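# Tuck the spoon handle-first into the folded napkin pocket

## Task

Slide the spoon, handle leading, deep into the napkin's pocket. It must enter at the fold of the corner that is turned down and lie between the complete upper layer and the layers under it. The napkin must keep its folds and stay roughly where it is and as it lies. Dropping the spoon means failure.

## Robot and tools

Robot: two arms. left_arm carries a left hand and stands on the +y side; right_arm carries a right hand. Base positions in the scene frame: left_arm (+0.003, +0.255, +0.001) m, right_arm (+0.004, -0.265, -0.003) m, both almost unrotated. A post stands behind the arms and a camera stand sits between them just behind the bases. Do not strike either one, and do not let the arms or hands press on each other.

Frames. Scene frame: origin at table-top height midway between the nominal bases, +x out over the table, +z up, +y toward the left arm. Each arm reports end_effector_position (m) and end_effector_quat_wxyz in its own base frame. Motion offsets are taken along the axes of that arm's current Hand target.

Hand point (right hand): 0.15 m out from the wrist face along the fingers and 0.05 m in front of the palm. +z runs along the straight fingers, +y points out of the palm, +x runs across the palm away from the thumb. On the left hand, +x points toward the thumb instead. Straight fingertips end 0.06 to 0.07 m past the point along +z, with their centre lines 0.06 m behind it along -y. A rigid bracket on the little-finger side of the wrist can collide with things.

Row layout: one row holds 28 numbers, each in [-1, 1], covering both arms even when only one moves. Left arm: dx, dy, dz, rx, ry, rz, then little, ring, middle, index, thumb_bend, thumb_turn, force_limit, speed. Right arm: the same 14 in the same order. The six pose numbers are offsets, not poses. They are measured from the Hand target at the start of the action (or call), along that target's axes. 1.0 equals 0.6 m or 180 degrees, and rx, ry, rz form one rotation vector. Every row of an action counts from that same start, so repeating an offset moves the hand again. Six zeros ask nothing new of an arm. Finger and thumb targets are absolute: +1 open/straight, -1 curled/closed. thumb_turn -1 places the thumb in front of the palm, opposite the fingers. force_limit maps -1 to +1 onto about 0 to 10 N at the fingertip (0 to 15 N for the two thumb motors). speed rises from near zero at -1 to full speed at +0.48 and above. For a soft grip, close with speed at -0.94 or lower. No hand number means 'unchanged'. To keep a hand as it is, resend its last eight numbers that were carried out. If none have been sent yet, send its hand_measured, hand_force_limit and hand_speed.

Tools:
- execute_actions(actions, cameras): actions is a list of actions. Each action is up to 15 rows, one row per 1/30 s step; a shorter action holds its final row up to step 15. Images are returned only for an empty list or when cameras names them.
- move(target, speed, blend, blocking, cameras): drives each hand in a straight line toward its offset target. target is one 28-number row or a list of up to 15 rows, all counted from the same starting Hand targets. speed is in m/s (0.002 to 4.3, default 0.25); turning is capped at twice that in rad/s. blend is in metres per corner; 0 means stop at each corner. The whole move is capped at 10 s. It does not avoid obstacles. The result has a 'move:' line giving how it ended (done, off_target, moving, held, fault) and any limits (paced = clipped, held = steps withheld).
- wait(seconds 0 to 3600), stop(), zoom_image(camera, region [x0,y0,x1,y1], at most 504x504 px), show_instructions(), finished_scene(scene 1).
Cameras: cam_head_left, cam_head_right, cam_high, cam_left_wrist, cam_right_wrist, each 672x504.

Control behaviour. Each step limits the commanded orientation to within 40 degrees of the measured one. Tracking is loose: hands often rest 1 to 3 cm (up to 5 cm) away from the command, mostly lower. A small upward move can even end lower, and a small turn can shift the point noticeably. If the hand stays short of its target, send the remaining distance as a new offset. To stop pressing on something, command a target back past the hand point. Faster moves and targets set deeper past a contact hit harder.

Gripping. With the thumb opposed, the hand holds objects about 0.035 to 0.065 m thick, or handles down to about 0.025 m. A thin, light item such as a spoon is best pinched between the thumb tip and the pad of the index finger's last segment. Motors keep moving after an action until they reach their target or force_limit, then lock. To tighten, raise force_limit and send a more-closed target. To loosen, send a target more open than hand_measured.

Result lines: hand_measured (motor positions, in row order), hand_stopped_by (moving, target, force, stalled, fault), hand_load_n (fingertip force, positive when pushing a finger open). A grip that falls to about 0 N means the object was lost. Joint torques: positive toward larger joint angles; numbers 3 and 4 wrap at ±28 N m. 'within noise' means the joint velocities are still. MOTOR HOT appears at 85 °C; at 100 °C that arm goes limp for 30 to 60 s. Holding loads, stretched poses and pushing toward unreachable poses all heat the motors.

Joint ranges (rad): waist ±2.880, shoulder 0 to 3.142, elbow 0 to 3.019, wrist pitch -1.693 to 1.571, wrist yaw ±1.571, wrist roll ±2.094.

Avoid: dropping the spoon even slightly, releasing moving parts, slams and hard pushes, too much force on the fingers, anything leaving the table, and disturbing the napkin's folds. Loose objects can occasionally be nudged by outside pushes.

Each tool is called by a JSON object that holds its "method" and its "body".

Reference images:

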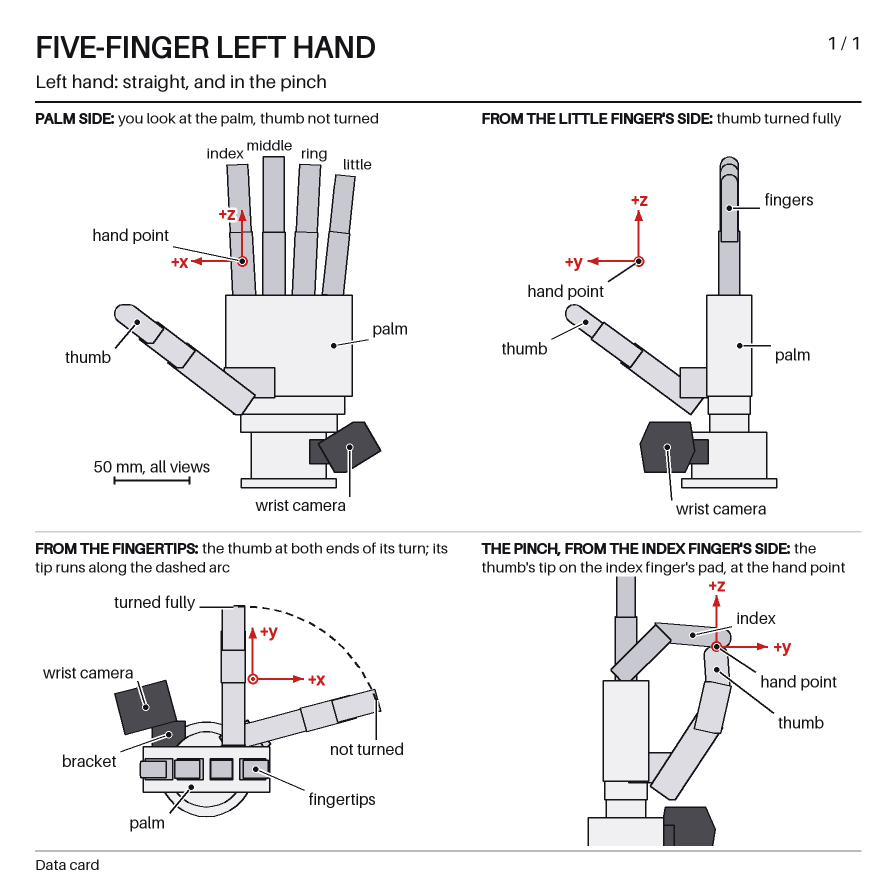

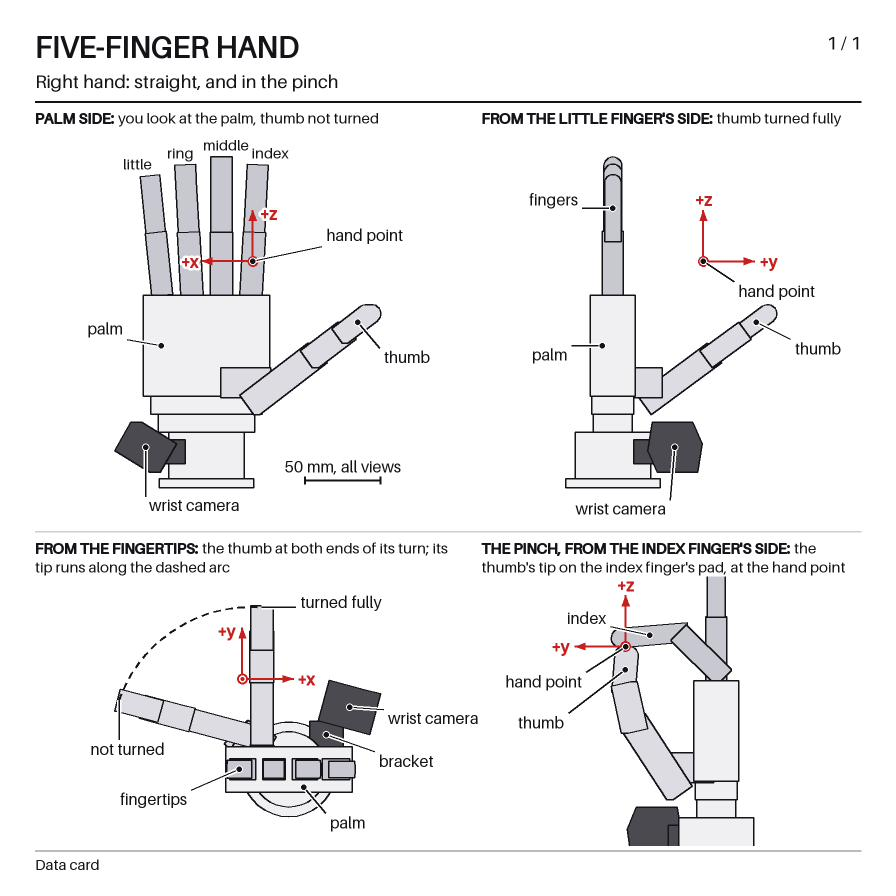

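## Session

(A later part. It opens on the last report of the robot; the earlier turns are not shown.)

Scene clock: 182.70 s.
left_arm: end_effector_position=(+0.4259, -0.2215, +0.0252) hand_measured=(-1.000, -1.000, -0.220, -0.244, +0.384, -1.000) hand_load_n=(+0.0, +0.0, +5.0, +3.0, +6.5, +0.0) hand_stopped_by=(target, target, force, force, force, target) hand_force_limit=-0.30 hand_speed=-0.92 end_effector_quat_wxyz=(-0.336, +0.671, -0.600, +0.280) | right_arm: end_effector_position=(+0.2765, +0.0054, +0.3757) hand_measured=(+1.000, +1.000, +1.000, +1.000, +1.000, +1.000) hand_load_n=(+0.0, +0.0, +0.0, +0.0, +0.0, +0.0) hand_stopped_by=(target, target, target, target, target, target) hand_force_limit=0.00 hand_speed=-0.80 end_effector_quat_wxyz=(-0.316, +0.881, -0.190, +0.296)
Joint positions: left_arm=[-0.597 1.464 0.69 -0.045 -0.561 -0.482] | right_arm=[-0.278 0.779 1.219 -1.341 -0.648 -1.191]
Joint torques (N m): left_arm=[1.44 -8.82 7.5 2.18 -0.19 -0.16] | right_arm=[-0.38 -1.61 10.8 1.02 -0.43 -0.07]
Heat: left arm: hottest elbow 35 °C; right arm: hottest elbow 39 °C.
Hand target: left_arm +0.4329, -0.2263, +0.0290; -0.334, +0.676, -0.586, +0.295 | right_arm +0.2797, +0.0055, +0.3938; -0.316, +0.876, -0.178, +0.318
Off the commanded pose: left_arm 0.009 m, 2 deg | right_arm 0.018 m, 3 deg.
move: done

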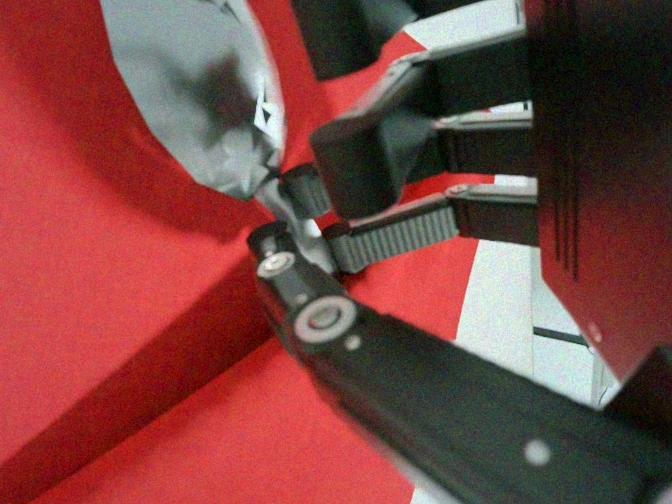

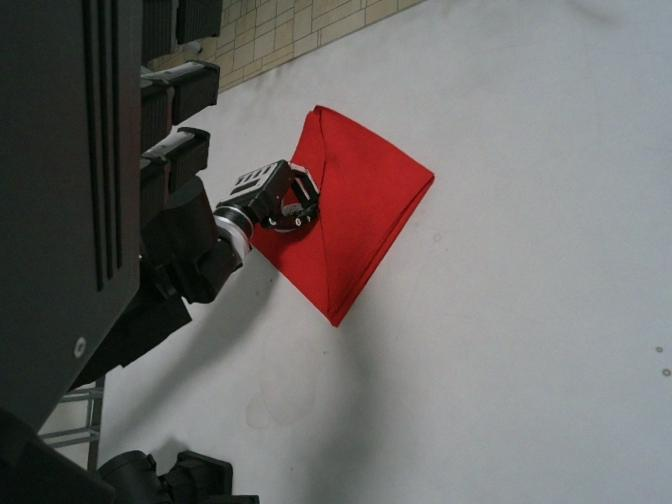

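{"method": "move", "body": {"target": [0,0.016,-0.0047,0,0,0,-1,-1,-0.3,-0.3,0.38,-1,-0.3,-0.92,0,0,0,0,0,0,1,1,1,1,1,1,0,-0.8], "speed": 0.02, "cameras": ["cam_left_wrist","cam_right_wrist"]}}

{"method": "zoom_image", "body": {"camera": "cam_right_wrist", "region": [230, 170, 350, 280]}}

Scene clock: 184.23 s.
left_arm: end_effector_position=(+0.4203, -0.2183, +0.0188) hand_measured=(-1.000, -1.000, -0.220, -0.244, +0.384, -1.000) hand_load_n=(+0.0, +0.0, +5.0, +3.0, +6.5, +0.0) hand_stopped_by=(target, target, force, force, force, target) hand_force_limit=-0.30 hand_speed=-0.92 end_effector_quat_wxyz=(-0.334, +0.675, -0.596, +0.279) | right_arm: end_effector_position=(+0.2765, +0.0054, +0.3757) hand_measured=(+1.000, +1.000, +1.000, +1.000, +1.000, +1.000) hand_load_n=(+0.0, +0.0, +0.0, -0.5, +0.0, +0.0) hand_stopped_by=(target, target, target, target, target, target) hand_force_limit=0.00 hand_speed=-0.80 end_effector_quat_wxyz=(-0.316, +0.881, -0.190, +0.296)
Joint positions: left_arm=[-0.597 1.464 0.669 -0.03 -0.561 -0.496] | right_arm=[-0.278 0.779 1.219 -1.341 -0.648 -1.191]
Joint torques (N m): left_arm=[0.21 -8.7 7.46 2.1 -0.65 -0.13] | right_arm=[-0.38 -1.79 10.85 1.07 -0.42 -0.08]
Heat: left arm: hottest elbow 35 °C; right arm: hottest elbow 39 °C.
Hand target: left_arm +0.4249, -0.2274, +0.0230; -0.334, +0.676, -0.586, +0.295 | right_arm +0.2797, +0.0055, +0.3938; -0.316, +0.876, -0.178, +0.318
Off the commanded pose: left_arm 0.011 m, 2 deg | right_arm 0.018 m, 3 deg.
move: off_target (left_arm)

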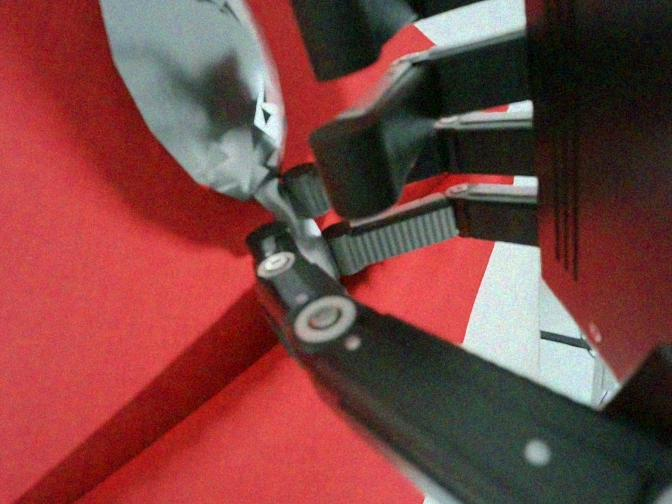

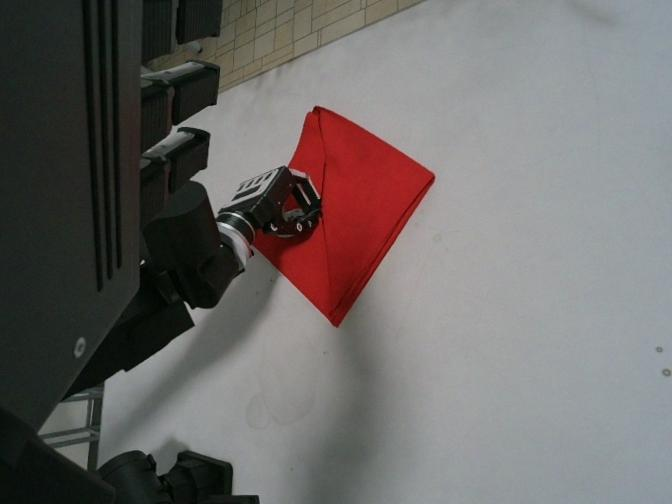

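Scaled by 4.200 from the camera's image (finer frame: 960x720).

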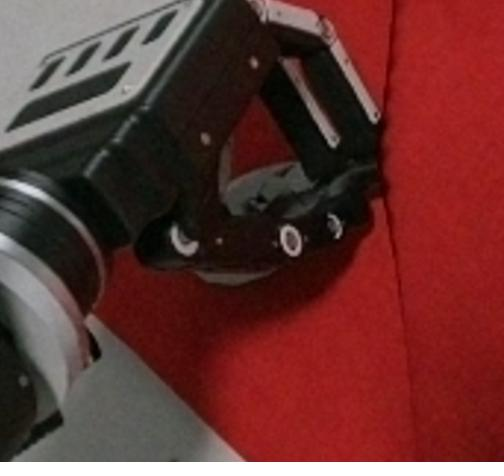

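{"method": "move", "body": {"target": [0,0.008,0.002,0,0,0,-1,-1,-0.3,-0.3,0.38,-1,-0.3,-0.92,0,0,0,0,0,0,1,1,1,1,1,1,0,-0.8], "speed": 0.02, "cameras": ["cam_left_wrist"]}}

{"method": "zoom_image", "body": {"camera": "cam_left_wrist", "region": [60, 0, 460, 400]}}

Scene clock: 185.27 s.
left_arm: end_effector_position=(+0.4189, -0.2188, +0.0153) hand_measured=(-1.000, -1.000, -0.220, -0.244, +0.384, -1.000) hand_load_n=(+0.0, +0.0, +4.0, +3.0, +7.0, +0.0) hand_stopped_by=(target, target, force, force, force, target) hand_force_limit=-0.30 hand_speed=-0.92 end_effector_quat_wxyz=(-0.334, +0.674, -0.596, +0.280) | right_arm: end_effector_position=(+0.2765, +0.0054, +0.3757) hand_measured=(+1.000, +1.000, +1.000, +1.000, +1.000, +1.000) hand_load_n=(+0.0, +0.0, +0.0, +0.0, +0.0, +0.0) hand_stopped_by=(target, target, target, target, target, target) hand_force_limit=0.00 hand_speed=-0.80 end_effector_quat_wxyz=(-0.316, +0.881, -0.190, +0.296)
Joint positions: left_arm=[-0.6 1.47 0.661 -0.015 -0.563 -0.497] | right_arm=[-0.278 0.779 1.219 -1.341 -0.648 -1.191]
Joint torques (N m): left_arm=[0.15 -8.64 7.36 2.1 -0.7 -0.16] | right_arm=[-0.5 -1.79 10.84 1.05 -0.43 -0.07]
Heat: left arm: hottest elbow 34 °C; right arm: hottest elbow 39 °C.
Hand target: left_arm +0.4230, -0.2277, +0.0185; -0.334, +0.676, -0.586, +0.295 | right_arm +0.2797, +0.0055, +0.3938; -0.316, +0.876, -0.178, +0.318
Off the commanded pose: left_arm 0.010 m, 2 deg | right_arm 0.018 m, 3 deg.
move: done

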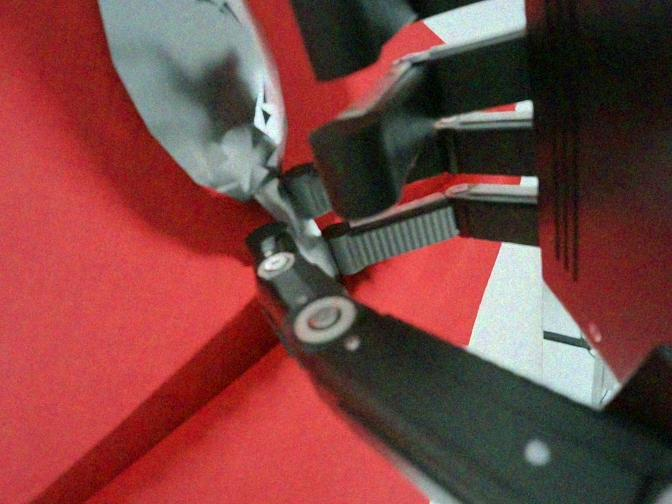

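Scaled by 1.260 from the camera's image (finer frame: 960x720).

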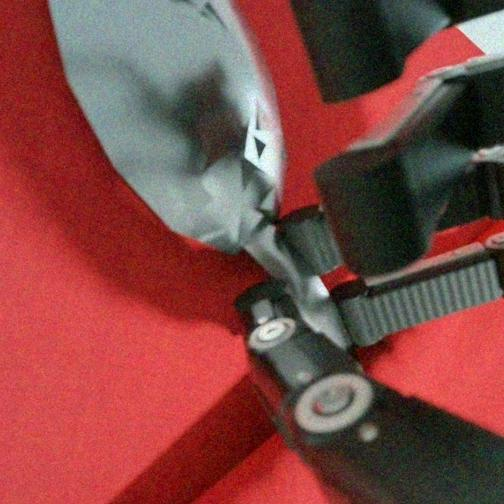

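{"method": "move", "body": {"target": [0,0,0,0,0,0,-1,-1,-0.12,-0.14,0.5,-1,-0.3,-0.95,0,0,0,0,0,0,1,1,1,1,1,1,0,-0.8], "speed": 0.02, "cameras": ["cam_left_wrist"]}}

{"method": "zoom_image", "body": {"camera": "cam_left_wrist", "region": [60, 0, 460, 400]}}

Scene clock: 187.67 s.
left_arm: end_effector_position=(+0.4198, -0.2199, +0.0161) hand_measured=(-1.000, -1.000, -0.120, -0.140, +0.500, -1.000) hand_load_n=(+0.0, +0.0, +0.0, +0.0, +0.0, +0.0) hand_stopped_by=(target, target, target, target, target, target) hand_force_limit=-0.30 hand_speed=-0.95 end_effector_quat_wxyz=(-0.332, +0.678, -0.591, +0.284) | right_arm: end_effector_position=(+0.2765, +0.0054, +0.3757) hand_measured=(+1.000, +1.000, +1.000, +1.000, +1.000, +1.000) hand_load_n=(-0.5, +0.0, +0.0, +0.0, +0.0, +0.0) hand_stopped_by=(target, target, target, target, target, target) hand_force_limit=0.00 hand_speed=-0.80 end_effector_quat_wxyz=(-0.316, +0.881, -0.190, +0.296)
Joint positions: left_arm=[-0.6 1.47 0.661 -0.012 -0.563 -0.51] | right_arm=[-0.278 0.779 1.219 -1.341 -0.648 -1.191]
Joint torques (N m): left_arm=[0.26 -8.76 7.38 1.95 -0.67 -0.11] | right_arm=[-0.26 -1.73 10.82 1.03 -0.43 -0.07]
Heat: left arm: hottest elbow 34 °C; right arm: hottest elbow 39 °C.
Hand target: left_arm +0.4230, -0.2277, +0.0185; -0.334, +0.676, -0.586, +0.295 | right_arm +0.2797, +0.0055, +0.3938; -0.316, +0.876, -0.178, +0.318
Off the commanded pose: left_arm 0.009 m, 1 deg | right_arm 0.018 m, 3 deg.
move: done

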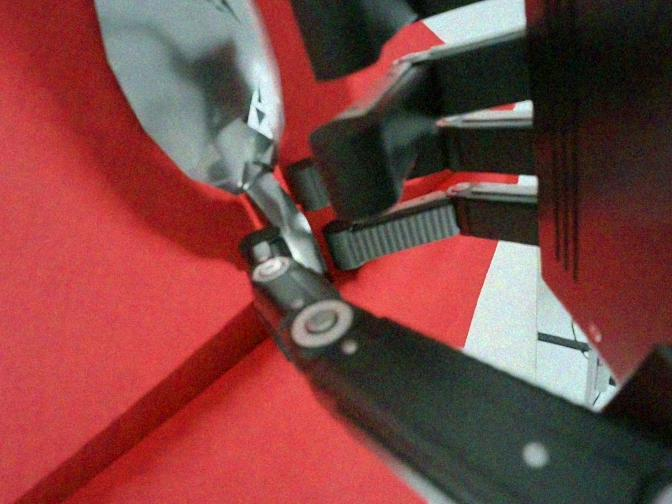

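Scaled by 1.260 from the camera's image (finer frame: 960x720).

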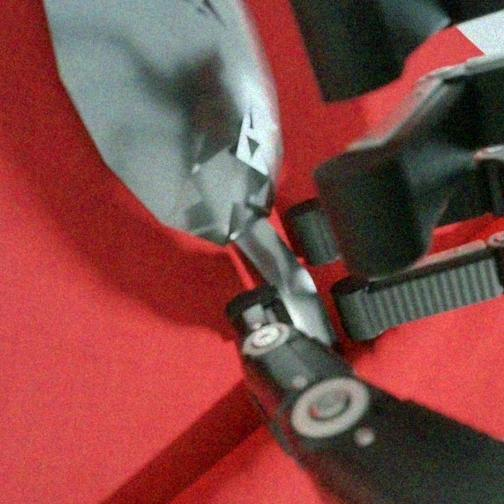

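{"method": "move", "body": {"target": [[0,0,0,0,0,0,-1,-1,0.1,0.1,0.62,-1,-0.3,-0.92,0,0,0,0,0,0,1,1,1,1,1,1,0,-0.8],[0,-0.008,-0.006,0,0,0,-1,-1,0.25,0.25,0.7,-1,-0.3,-0.92,0,0,0,0,0,0,1,1,1,1,1,1,0,-0.8]], "speed": 0.02, "cameras": ["cam_left_wrist","cam_right_wrist"]}}

{"method": "zoom_image", "body": {"camera": "cam_right_wrist", "region": [230, 170, 350, 280]}}

Scene clock: 192.57 s.
left_arm: end_effector_position=(+0.4204, -0.2268, +0.0203) hand_measured=(-1.000, -1.000, +0.250, +0.250, +0.700, -1.000) hand_load_n=(+0.0, +0.0, -1.0, +0.0, +0.0, +0.0) hand_stopped_by=(target, target, target, target, target, target) hand_force_limit=-0.30 hand_speed=-0.92 end_effector_quat_wxyz=(-0.333, +0.674, -0.590, +0.293) | right_arm: end_effector_position=(+0.2765, +0.0054, +0.3757) hand_measured=(+1.000, +1.000, +1.000, +1.000, +1.000, +1.000) hand_load_n=(+0.0, +0.0, +0.0, +0.0, +0.0, +0.0) hand_stopped_by=(target, target, target, target, target, target) hand_force_limit=0.00 hand_speed=-0.80 end_effector_quat_wxyz=(-0.316, +0.881, -0.190, +0.296)
Joint positions: left_arm=[-0.614 1.467 0.663 0.001 -0.569 -0.511] | right_arm=[-0.278 0.779 1.219 -1.341 -0.648 -1.191]
Joint torques (N m): left_arm=[0.44 -9.7 7.95 0.73 -0.38 -0.11] | right_arm=[-0.38 -1.73 10.82 1.03 -0.43 -0.07]
Heat: left arm: hottest elbow 34 °C; right arm: hottest elbow 39 °C.
Hand target: left_arm +0.4230, -0.2277, +0.0245; -0.334, +0.676, -0.586, +0.295 | right_arm +0.2797, +0.0055, +0.3938; -0.316, +0.876, -0.178, +0.318
Off the commanded pose: left_arm 0.005 m, 1 deg | right_arm 0.018 m, 3 deg.
move: done

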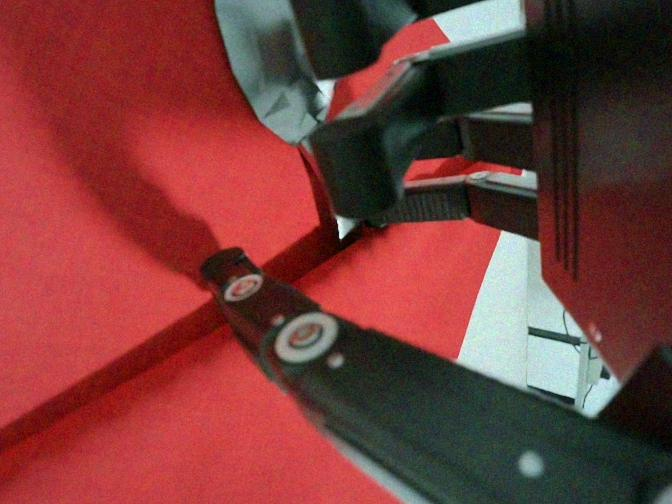

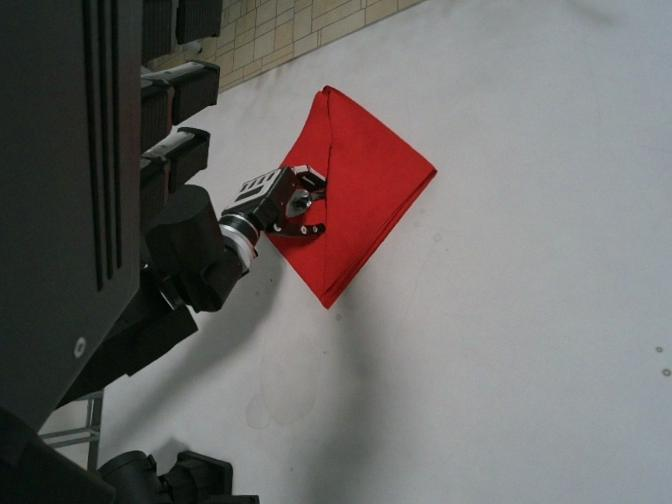

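Scaled by 4.200 from the camera's image (finer frame: 960x720).

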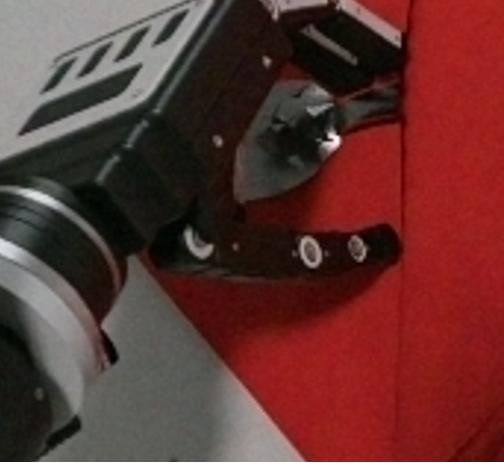

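{"method": "wait", "body": {"seconds": 0.1, "cameras": ["cam_head_right","cam_high","cam_head_left"]}}

{"method": "zoom_image", "body": {"camera": "cam_head_right", "region": [300, 270, 420, 380]}}

{"method": "zoom_image", "body": {"camera": "cam_high", "region": [310, 130, 430, 245]}}

Scene clock: 193.53 s.
left_arm: end_effector_position=(+0.4204, -0.2268, +0.0203) hand_measured=(-1.000, -1.000, +0.250, +0.250, +0.700, -1.000) hand_load_n=(+0.0, +0.0, -1.0, +0.0, +0.0, +0.0) hand_stopped_by=(target, target, target, target, target, target) hand_force_limit=-0.30 hand_speed=-0.92 end_effector_quat_wxyz=(-0.333, +0.674, -0.590, +0.293) | right_arm: end_effector_position=(+0.2765, +0.0054, +0.3757) hand_measured=(+1.000, +1.000, +1.000, +1.000, +1.000, +1.000) hand_load_n=(+0.0, +0.0, +0.0, +0.0, +0.0, +0.0) hand_stopped_by=(target, target, target, target, target, target) hand_force_limit=0.00 hand_speed=-0.80 end_effector_quat_wxyz=(-0.316, +0.881, -0.190, +0.296)
Joint positions: left_arm=[-0.614 1.467 0.663 0.001 -0.569 -0.511] | right_arm=[-0.278 0.779 1.219 -1.341 -0.648 -1.191]
Joint torques (N m): left_arm=[0.38 -9.88 7.86 0.75 -0.39 -0.12] | right_arm=[-0.5 -1.73 10.78 1.07 -0.42 -0.08]
Heat: left arm: hottest elbow 34 °C; right arm: hottest elbow 39 °C.
Hand target: left_arm +0.4230, -0.2277, +0.0245; -0.334, +0.676, -0.586, +0.295 | right_arm +0.2797, +0.0055, +0.3938; -0.316, +0.876, -0.178, +0.318
Off the commanded pose: left_arm 0.005 m, 1 deg | right_arm 0.018 m, 3 deg.
wait: 0.10 s; at rest from the start
Images, in order (width x height): cam_head_left 672x504, cam_head_right 672x504, cam_high 672x504.

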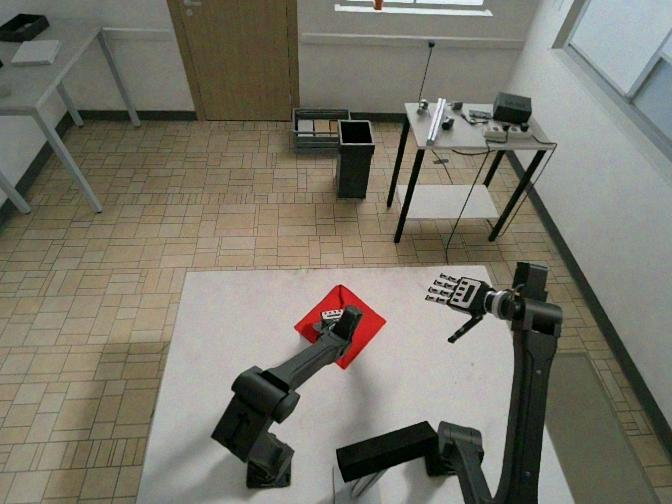

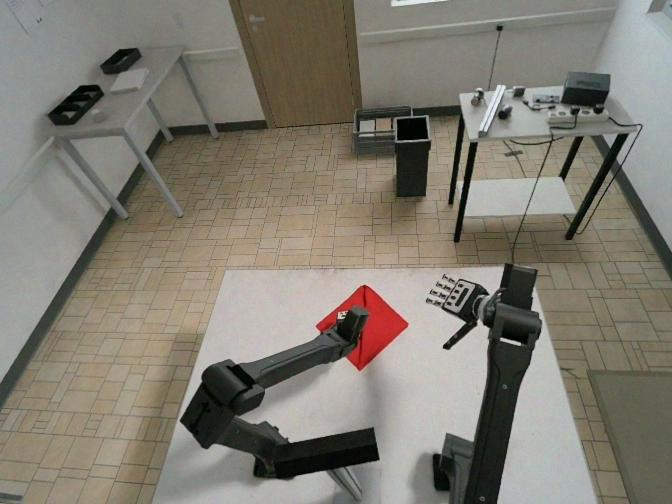

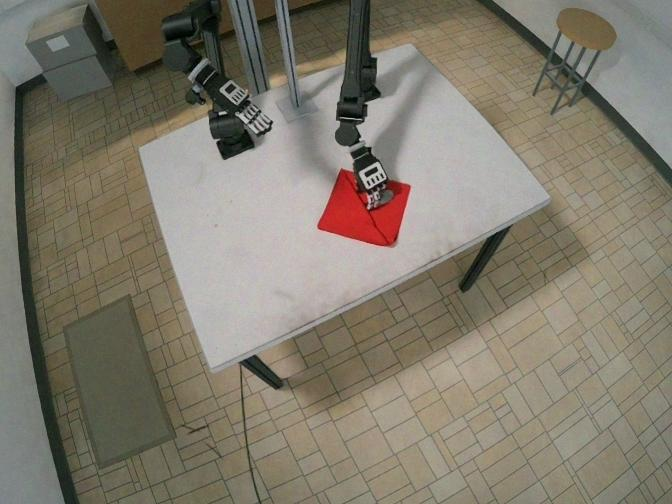

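Scaled by 4.200 from the camera's image (finer frame: 960x720).

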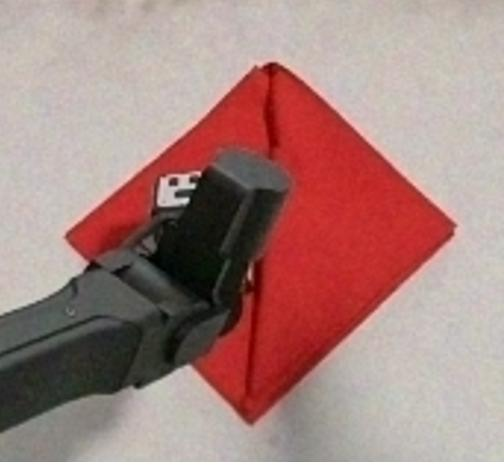

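Scaled by 4.200 from the camera's image (finer frame: 960x720).

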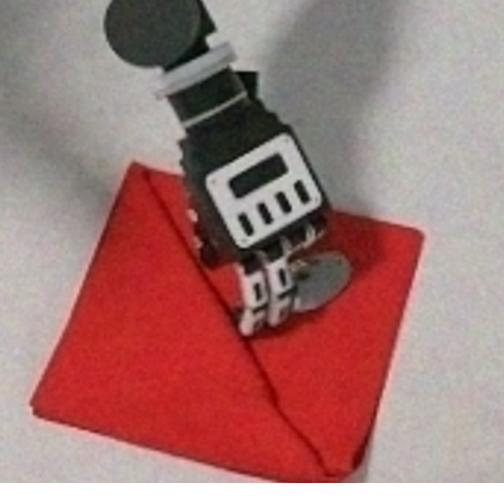

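{"method": "move", "body": {"target": [[0,0,0,0,0,0,-1,-1,0.05,0.05,0.6,-1,-0.3,-0.92,0,0,0,0,0,0,1,1,1,1,1,1,0,-0.8],[0,0.008,0.006,0,0,0,-1,-1,-0.3,-0.3,0.38,-1,-0.3,-0.92,0,0,0,0,0,0,1,1,1,1,1,1,0,-0.8]], "speed": 0.02, "cameras": ["cam_left_wrist","cam_right_wrist","cam_high"]}}

{"method": "zoom_image", "body": {"camera": "cam_right_wrist", "region": [230, 150, 350, 260]}}

{"method": "zoom_image", "body": {"camera": "cam_high", "region": [310, 130, 430, 245]}}

Scene clock: 199.17 s.
left_arm: end_effector_position=(+0.4222, -0.2219, +0.0197) hand_measured=(-1.000, -1.000, -0.300, -0.300, +0.380, -1.000) hand_load_n=(+0.0, +0.0, +0.0, +0.0, +0.0, +0.0) hand_stopped_by=(target, target, target, target, target, target) hand_force_limit=-0.30 hand_speed=-0.92 end_effector_quat_wxyz=(-0.335, +0.678, -0.587, +0.291) | right_arm: end_effector_position=(+0.2765, +0.0054, +0.3757) hand_measured=(+1.000, +1.000, +1.000, +1.000, +1.000, +1.000) hand_load_n=(+0.0, +0.0, +0.0, +0.0, +0.0, +0.0) hand_stopped_by=(target, target, target, target, target, target) hand_force_limit=0.00 hand_speed=-0.80 end_effector_quat_wxyz=(-0.316, +0.881, -0.190, +0.296)
Joint positions: left_arm=[-0.603 1.467 0.661 0.001 -0.569 -0.513] | right_arm=[-0.278 0.779 1.219 -1.341 -0.648 -1.191]
Joint torques (N m): left_arm=[0.38 -8.41 7.34 1.51 -0.39 -0.1] | right_arm=[-0.44 -1.73 10.82 1.1 -0.43 -0.08]
Heat: left arm: hottest elbow 33 °C; right arm: hottest elbow 39 °C.
Hand target: left_arm +0.4230, -0.2277, +0.0185; -0.334, +0.676, -0.586, +0.295 | right_arm +0.2797, +0.0055, +0.3938; -0.316, +0.876, -0.178, +0.318
Off the commanded pose: left_arm 0.006 m, 1 deg | right_arm 0.018 m, 3 deg.
move: done
Images, in order (width x height): cam_high 672x504, cam_left_wrist 672x504, cam_right_wrist 672x504.

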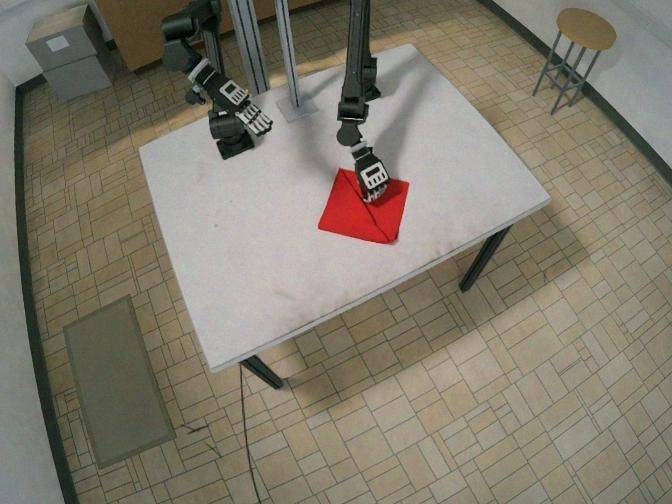

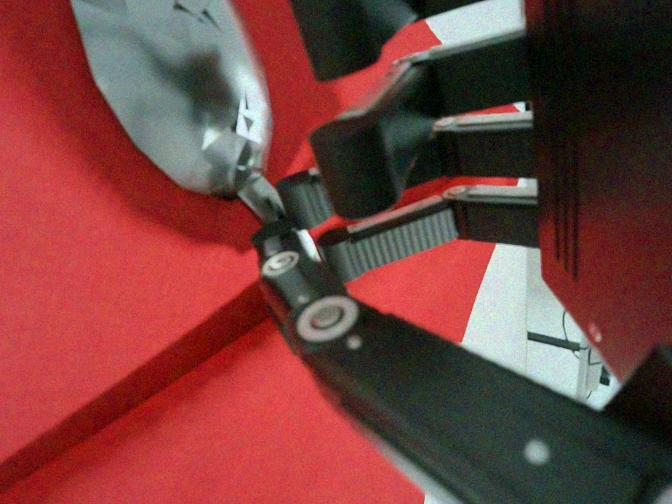

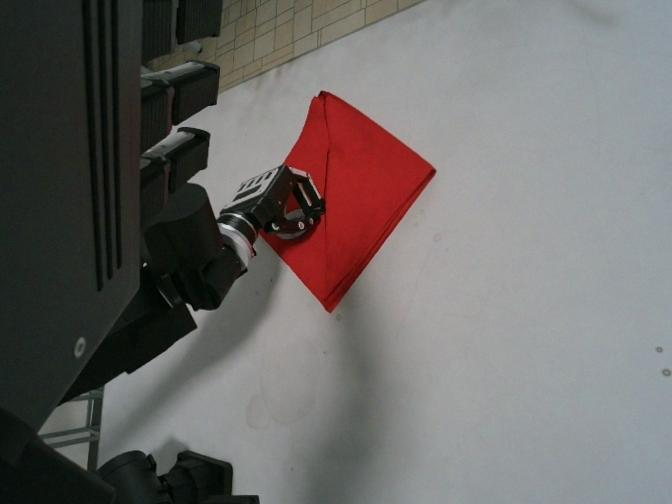

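Scaled by 4.200 from the camera's image (finer frame: 960x720).

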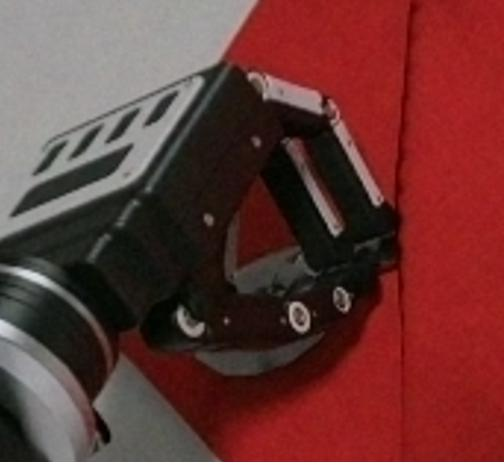

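Scaled by 4.200 from the camera's image (finer frame: 960x720).

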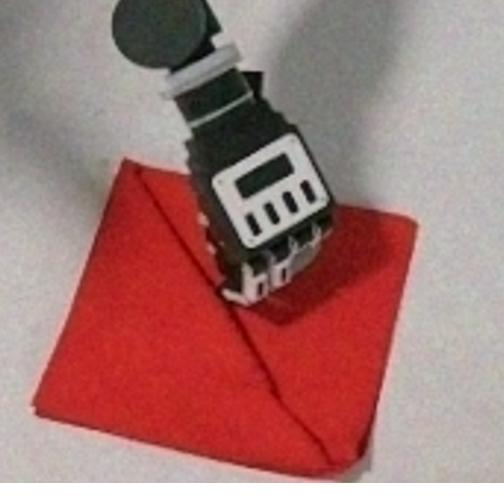

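{"method": "move", "body": {"target": [[0,-0.0066,-0.005,0,0,0,-1,-1,-0.05,-0.05,0.55,-1,-0.3,-0.92,0,0,0,0,0,0,1,1,1,1,1,1,0,-0.8],[0,0.0093,0.007,0,0,0,-1,-1,-0.05,-0.05,0.55,-1,-0.3,-0.92,0,0,0,0,0,0,1,1,1,1,1,1,0,-0.8],[0,0.0093,0.007,0,0,0,-1,-1,-0.31,-0.31,0.37,-1,-0.3,-0.92,0,0,0,0,0,0,1,1,1,1,1,1,0,-0.8]], "speed": 0.02, "cameras": ["cam_left_wrist","cam_right_wrist"]}}

{"method": "zoom_image", "body": {"camera": "cam_right_wrist", "region": [230, 150, 350, 260]}}

Scene clock: 204.47 s.
left_arm: end_effector_position=(+0.4218, -0.2234, +0.0136) hand_measured=(-1.000, -1.000, -0.258, -0.310, +0.440, -1.000) hand_load_n=(+0.0, +0.0, +4.5, +2.5, +6.0, +0.0) hand_stopped_by=(target, target, force, target, force, target) hand_force_limit=-0.30 hand_speed=-0.92 end_effector_quat_wxyz=(-0.334, +0.677, -0.589, +0.289) | right_arm: end_effector_position=(+0.2765, +0.0054, +0.3757) hand_measured=(+1.000, +1.000, +1.000, +1.000, +1.000, +1.000) hand_load_n=(-0.5, +0.0, +0.0, +0.0, +0.0, -0.5) hand_stopped_by=(target, target, target, target, target, target) hand_force_limit=0.00 hand_speed=-0.80 end_effector_quat_wxyz=(-0.316, +0.881, -0.190, +0.296)
Joint positions: left_arm=[-0.606 1.483 0.66 0.015 -0.569 -0.513] | right_arm=[-0.278 0.779 1.219 -1.341 -0.648 -1.191]
Joint torques (N m): left_arm=[0.32 -8.41 6.9 1.89 -0.39 -0.1] | right_arm=[-0.38 -1.85 10.8 1.05 -0.43 -0.07]
Heat: left arm: hottest elbow 33 °C; right arm: hottest elbow 39 °C.
Hand target: left_arm +0.4230, -0.2278, +0.0115; -0.334, +0.676, -0.586, +0.295 | right_arm +0.2797, +0.0055, +0.3938; -0.316, +0.876, -0.178, +0.318
Off the commanded pose: left_arm 0.005 m, 1 deg | right_arm 0.018 m, 3 deg.
move: done

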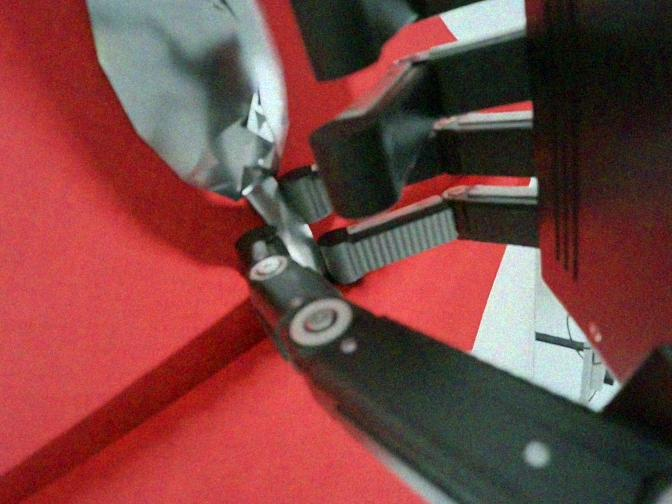

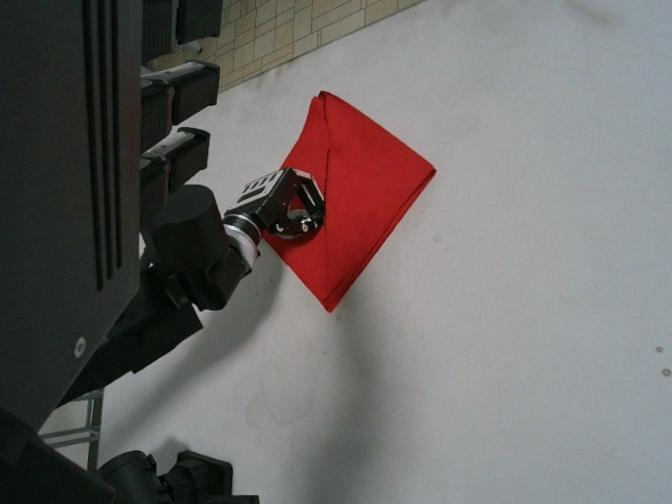

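Scaled by 4.200 from the camera's image (finer frame: 960x720).

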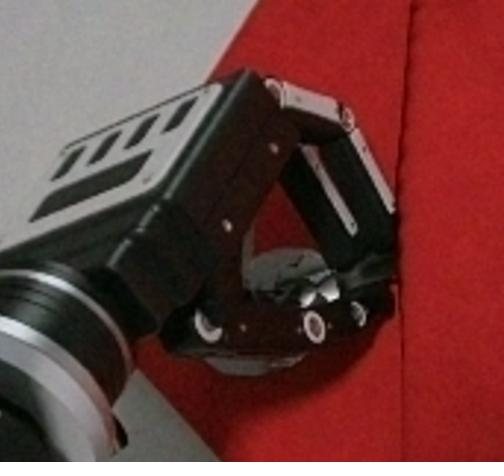

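{"method": "move", "body": {"target": [[0,-0.0053,-0.004,0,0,0,-1,-1,-0.31,-0.31,0.37,-1,-0.3,-0.92,0,0,0,0,0,0,1,1,1,1,1,1,0,-0.8],[-0.0035,0.0096,-0.0237,0,0,0,-1,-1,-0.31,-0.31,0.37,-1,-0.3,-0.92,0,0,0,0,0,0,1,1,1,1,1,1,0,-0.8]], "speed": 0.02, "cameras": ["cam_left_wrist","cam_right_wrist"]}}

{"method": "zoom_image", "body": {"camera": "cam_right_wrist", "region": [230, 150, 350, 260]}}

Scene clock: 206.77 s.
left_arm: end_effector_position=(+0.4127, -0.2233, +0.0126) hand_measured=(-1.000, -1.000, -0.258, -0.310, +0.440, -1.000) hand_load_n=(+0.0, +0.0, +5.0, +3.0, +6.0, +0.0) hand_stopped_by=(target, target, force, target, force, target) hand_force_limit=-0.30 hand_speed=-0.92 end_effector_quat_wxyz=(-0.334, +0.679, -0.585, +0.290) | right_arm: end_effector_position=(+0.2765, +0.0054, +0.3757) hand_measured=(+1.000, +1.000, +1.000, +1.000, +1.000, +1.000) hand_load_n=(+0.0, +0.0, +0.0, -0.5, +0.0, +0.0) hand_stopped_by=(target, target, target, target, target, target) hand_force_limit=0.00 hand_speed=-0.80 end_effector_quat_wxyz=(-0.316, +0.881, -0.190, +0.296)
Joint positions: left_arm=[-0.622 1.468 0.638 0.015 -0.583 -0.533] | right_arm=[-0.278 0.779 1.219 -1.341 -0.648 -1.191]
Joint torques (N m): left_arm=[-0.15 -10.23 6.41 0.98 -0.54 -0.09] | right_arm=[-0.5 -1.85 10.82 1.06 -0.43 -0.07]
Heat: left arm: hottest elbow 33 °C; right arm: hottest elbow 39 °C.
Hand target: left_arm +0.4080, -0.2277, +0.0154; -0.334, +0.676, -0.586, +0.295 | right_arm +0.2797, +0.0055, +0.3938; -0.316, +0.876, -0.178, +0.318
Off the commanded pose: left_arm 0.007 m, 1 deg | right_arm 0.018 m, 3 deg.
move: done

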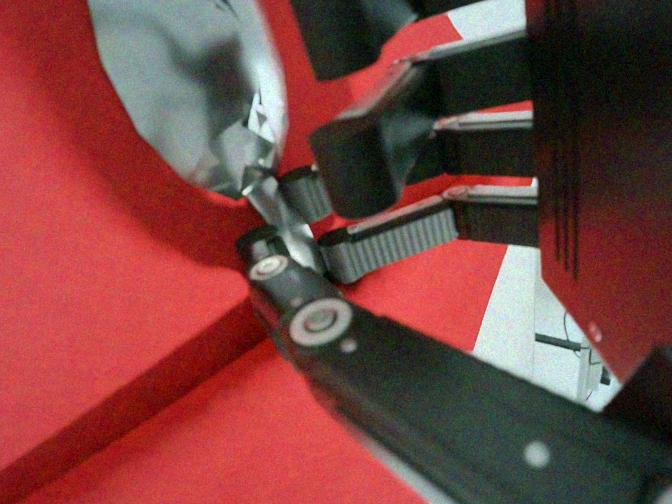

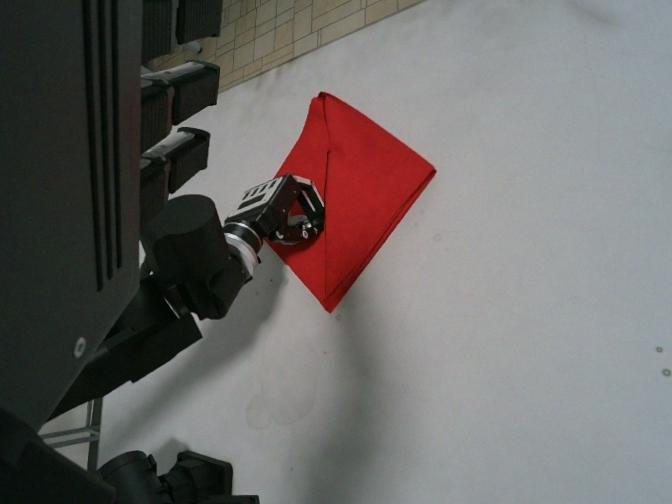

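Scaled by 4.200 from the camera's image (finer frame: 960x720).

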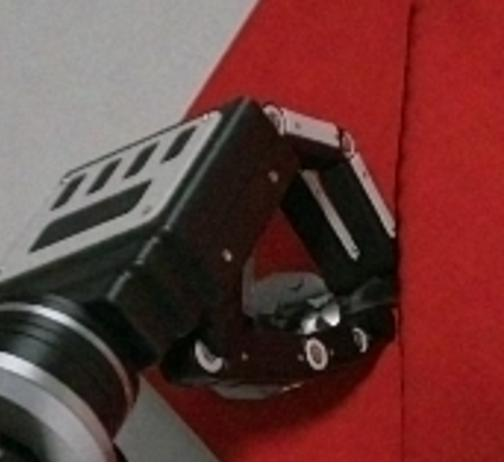

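{"method": "move", "body": {"target": [[0,0,0,0,0,0,-1,-1,-0.15,-0.2,0.52,-1,-0.3,-0.94,0,0,0,0,0,0,1,1,1,1,1,1,0,-0.8],[0,-0.0106,-0.008,0,0,0,-1,-1,-0.05,-0.08,0.6,-1,-0.3,-0.92,0,0,0,0,0,0,1,1,1,1,1,1,0,-0.8]], "speed": 0.02, "cameras": ["cam_left_wrist","cam_right_wrist"]}}

{"method": "zoom_image", "body": {"camera": "cam_right_wrist", "region": [230, 150, 350, 260]}}

Scene clock: 211.30 s.
left_arm: end_effector_position=(+0.4071, -0.2259, +0.0172) hand_measured=(-1.000, -1.000, -0.050, -0.080, +0.600, -1.000) hand_load_n=(+0.0, +0.0, -0.5, +0.0, +0.0, +0.0) hand_stopped_by=(target, target, target, target, target, target) hand_force_limit=-0.30 hand_speed=-0.92 end_effector_quat_wxyz=(-0.334, +0.673, -0.593, +0.290) | right_arm: end_effector_position=(+0.2765, +0.0054, +0.3757) hand_measured=(+1.000, +1.000, +1.000, +1.000, +1.000, +1.000) hand_load_n=(+0.0, +0.0, +0.0, +0.0, +0.0, +0.0) hand_stopped_by=(target, target, target, target, target, target) hand_force_limit=0.00 hand_speed=-0.80 end_effector_quat_wxyz=(-0.316, +0.881, -0.190, +0.296)
Joint positions: left_arm=[-0.634 1.448 0.637 -0.007 -0.583 -0.523] | right_arm=[-0.278 0.779 1.219 -1.341 -0.648 -1.191]
Joint torques (N m): left_arm=[0.21 -10.17 7.28 0.7 -0.51 -0.1] | right_arm=[-0.44 -1.73 10.81 1.05 -0.43 -0.07]
Heat: left arm: hottest elbow 33 °C; right arm: hottest elbow 40 °C.
Hand target: left_arm +0.4080, -0.2277, +0.0234; -0.334, +0.676, -0.586, +0.295 | right_arm +0.2797, +0.0055, +0.3938; -0.316, +0.876, -0.178, +0.318
Off the commanded pose: left_arm 0.006 m, 1 deg | right_arm 0.018 m, 3 deg.
move: done

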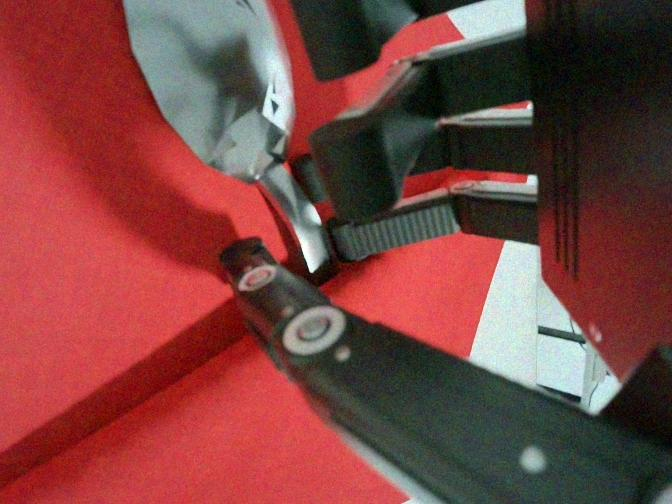

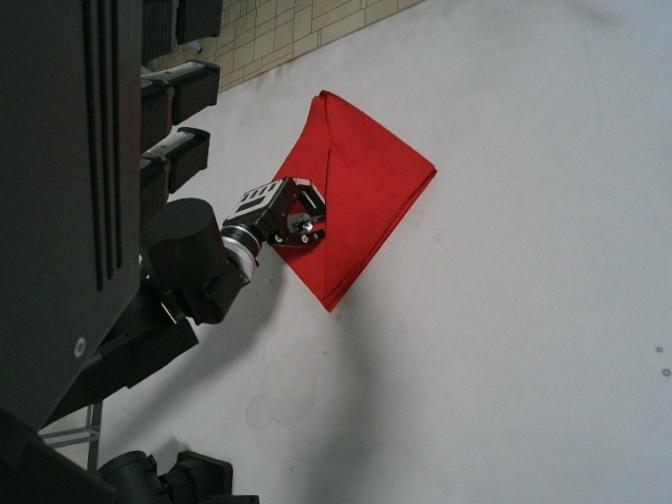

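Scaled by 4.200 from the camera's image (finer frame: 960x720).

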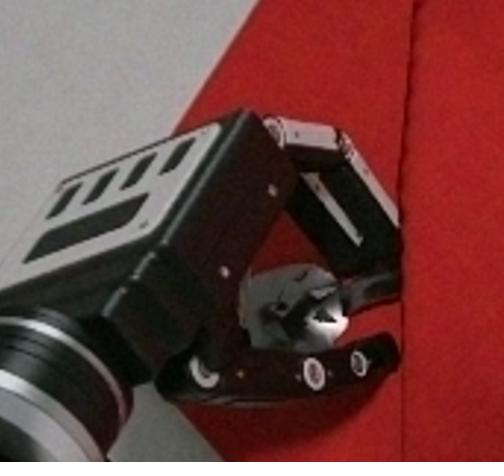

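{"method": "move", "body": {"target": [[0,-0.012,-0.009,0,0,0,-1,-1,-0.05,-0.08,0.7,-1,-0.3,-0.92,0,0,0,0,0,0,1,1,1,1,1,1,0,-0.8],[0,-0.0186,-0.014,0,0,0,-1,-1,0.1,0.08,0.75,-1,-0.3,-0.92,0,0,0,0,0,0,1,1,1,1,1,1,0,-0.8]], "speed": 0.02, "cameras": ["cam_left_wrist","cam_right_wrist"]}}

{"method": "zoom_image", "body": {"camera": "cam_right_wrist", "region": [230, 150, 350, 260]}}

Scene clock: 215.07 s.
left_arm: end_effector_position=(+0.4013, -0.2221, +0.0233) hand_measured=(-1.000, -1.000, +0.100, +0.080, +0.750, -1.000) hand_load_n=(+0.0, +0.0, +0.0, +0.0, +0.0, +0.0) hand_stopped_by=(target, target, target, target, target, target) hand_force_limit=-0.30 hand_speed=-0.92 end_effector_quat_wxyz=(-0.332, +0.676, -0.594, +0.283) | right_arm: end_effector_position=(+0.2765, +0.0054, +0.3757) hand_measured=(+1.000, +1.000, +1.000, +1.000, +1.000, +1.000) hand_load_n=(+0.0, +0.0, +0.0, +0.0, +0.0, +0.0) hand_stopped_by=(target, target, target, target, target, target) hand_force_limit=0.00 hand_speed=-0.80 end_effector_quat_wxyz=(-0.316, +0.881, -0.190, +0.296)
Joint positions: left_arm=[-0.634 1.418 0.637 -0.056 -0.583 -0.534] | right_arm=[-0.278 0.779 1.219 -1.341 -0.648 -1.191]
Joint torques (N m): left_arm=[0.32 -10.05 8.79 0.68 -0.5 -0.1] | right_arm=[-0.26 -1.67 10.86 1.01 -0.43 -0.07]
Heat: left arm: hottest elbow 33 °C; right arm: hottest elbow 40 °C.
Hand target: left_arm +0.4080, -0.2276, +0.0374; -0.334, +0.676, -0.586, +0.295 | right_arm +0.2797, +0.0055, +0.3938; -0.316, +0.876, -0.178, +0.318
Off the commanded pose: left_arm 0.017 m, 2 deg | right_arm 0.018 m, 3 deg.
move: off_target (left_arm); target 2's new numbers were sent with left_arm's hand 0.017 m and 2 deg from that target

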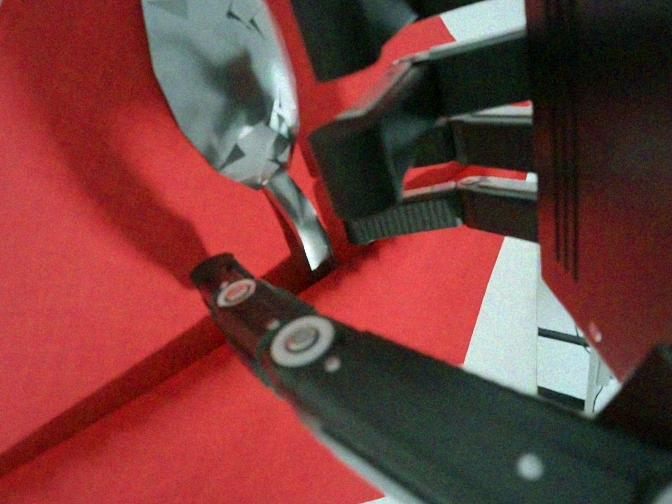

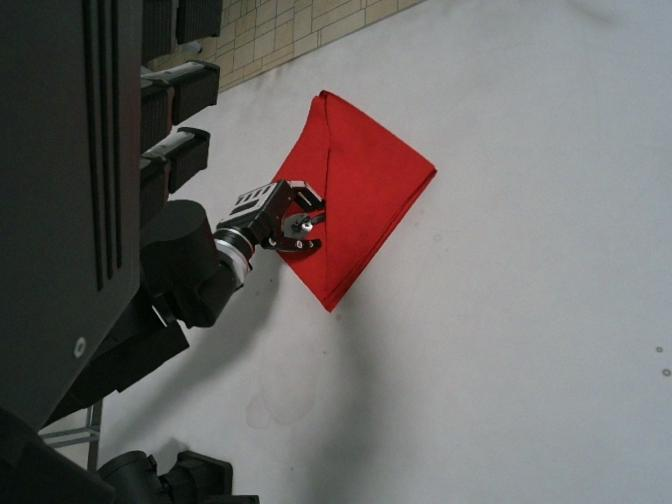

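Scaled by 4.200 from the camera's image (finer frame: 960x720).

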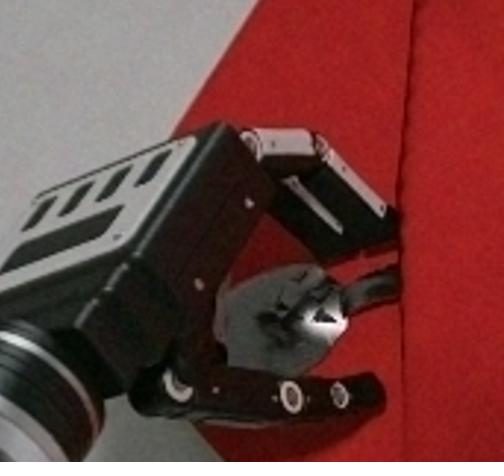

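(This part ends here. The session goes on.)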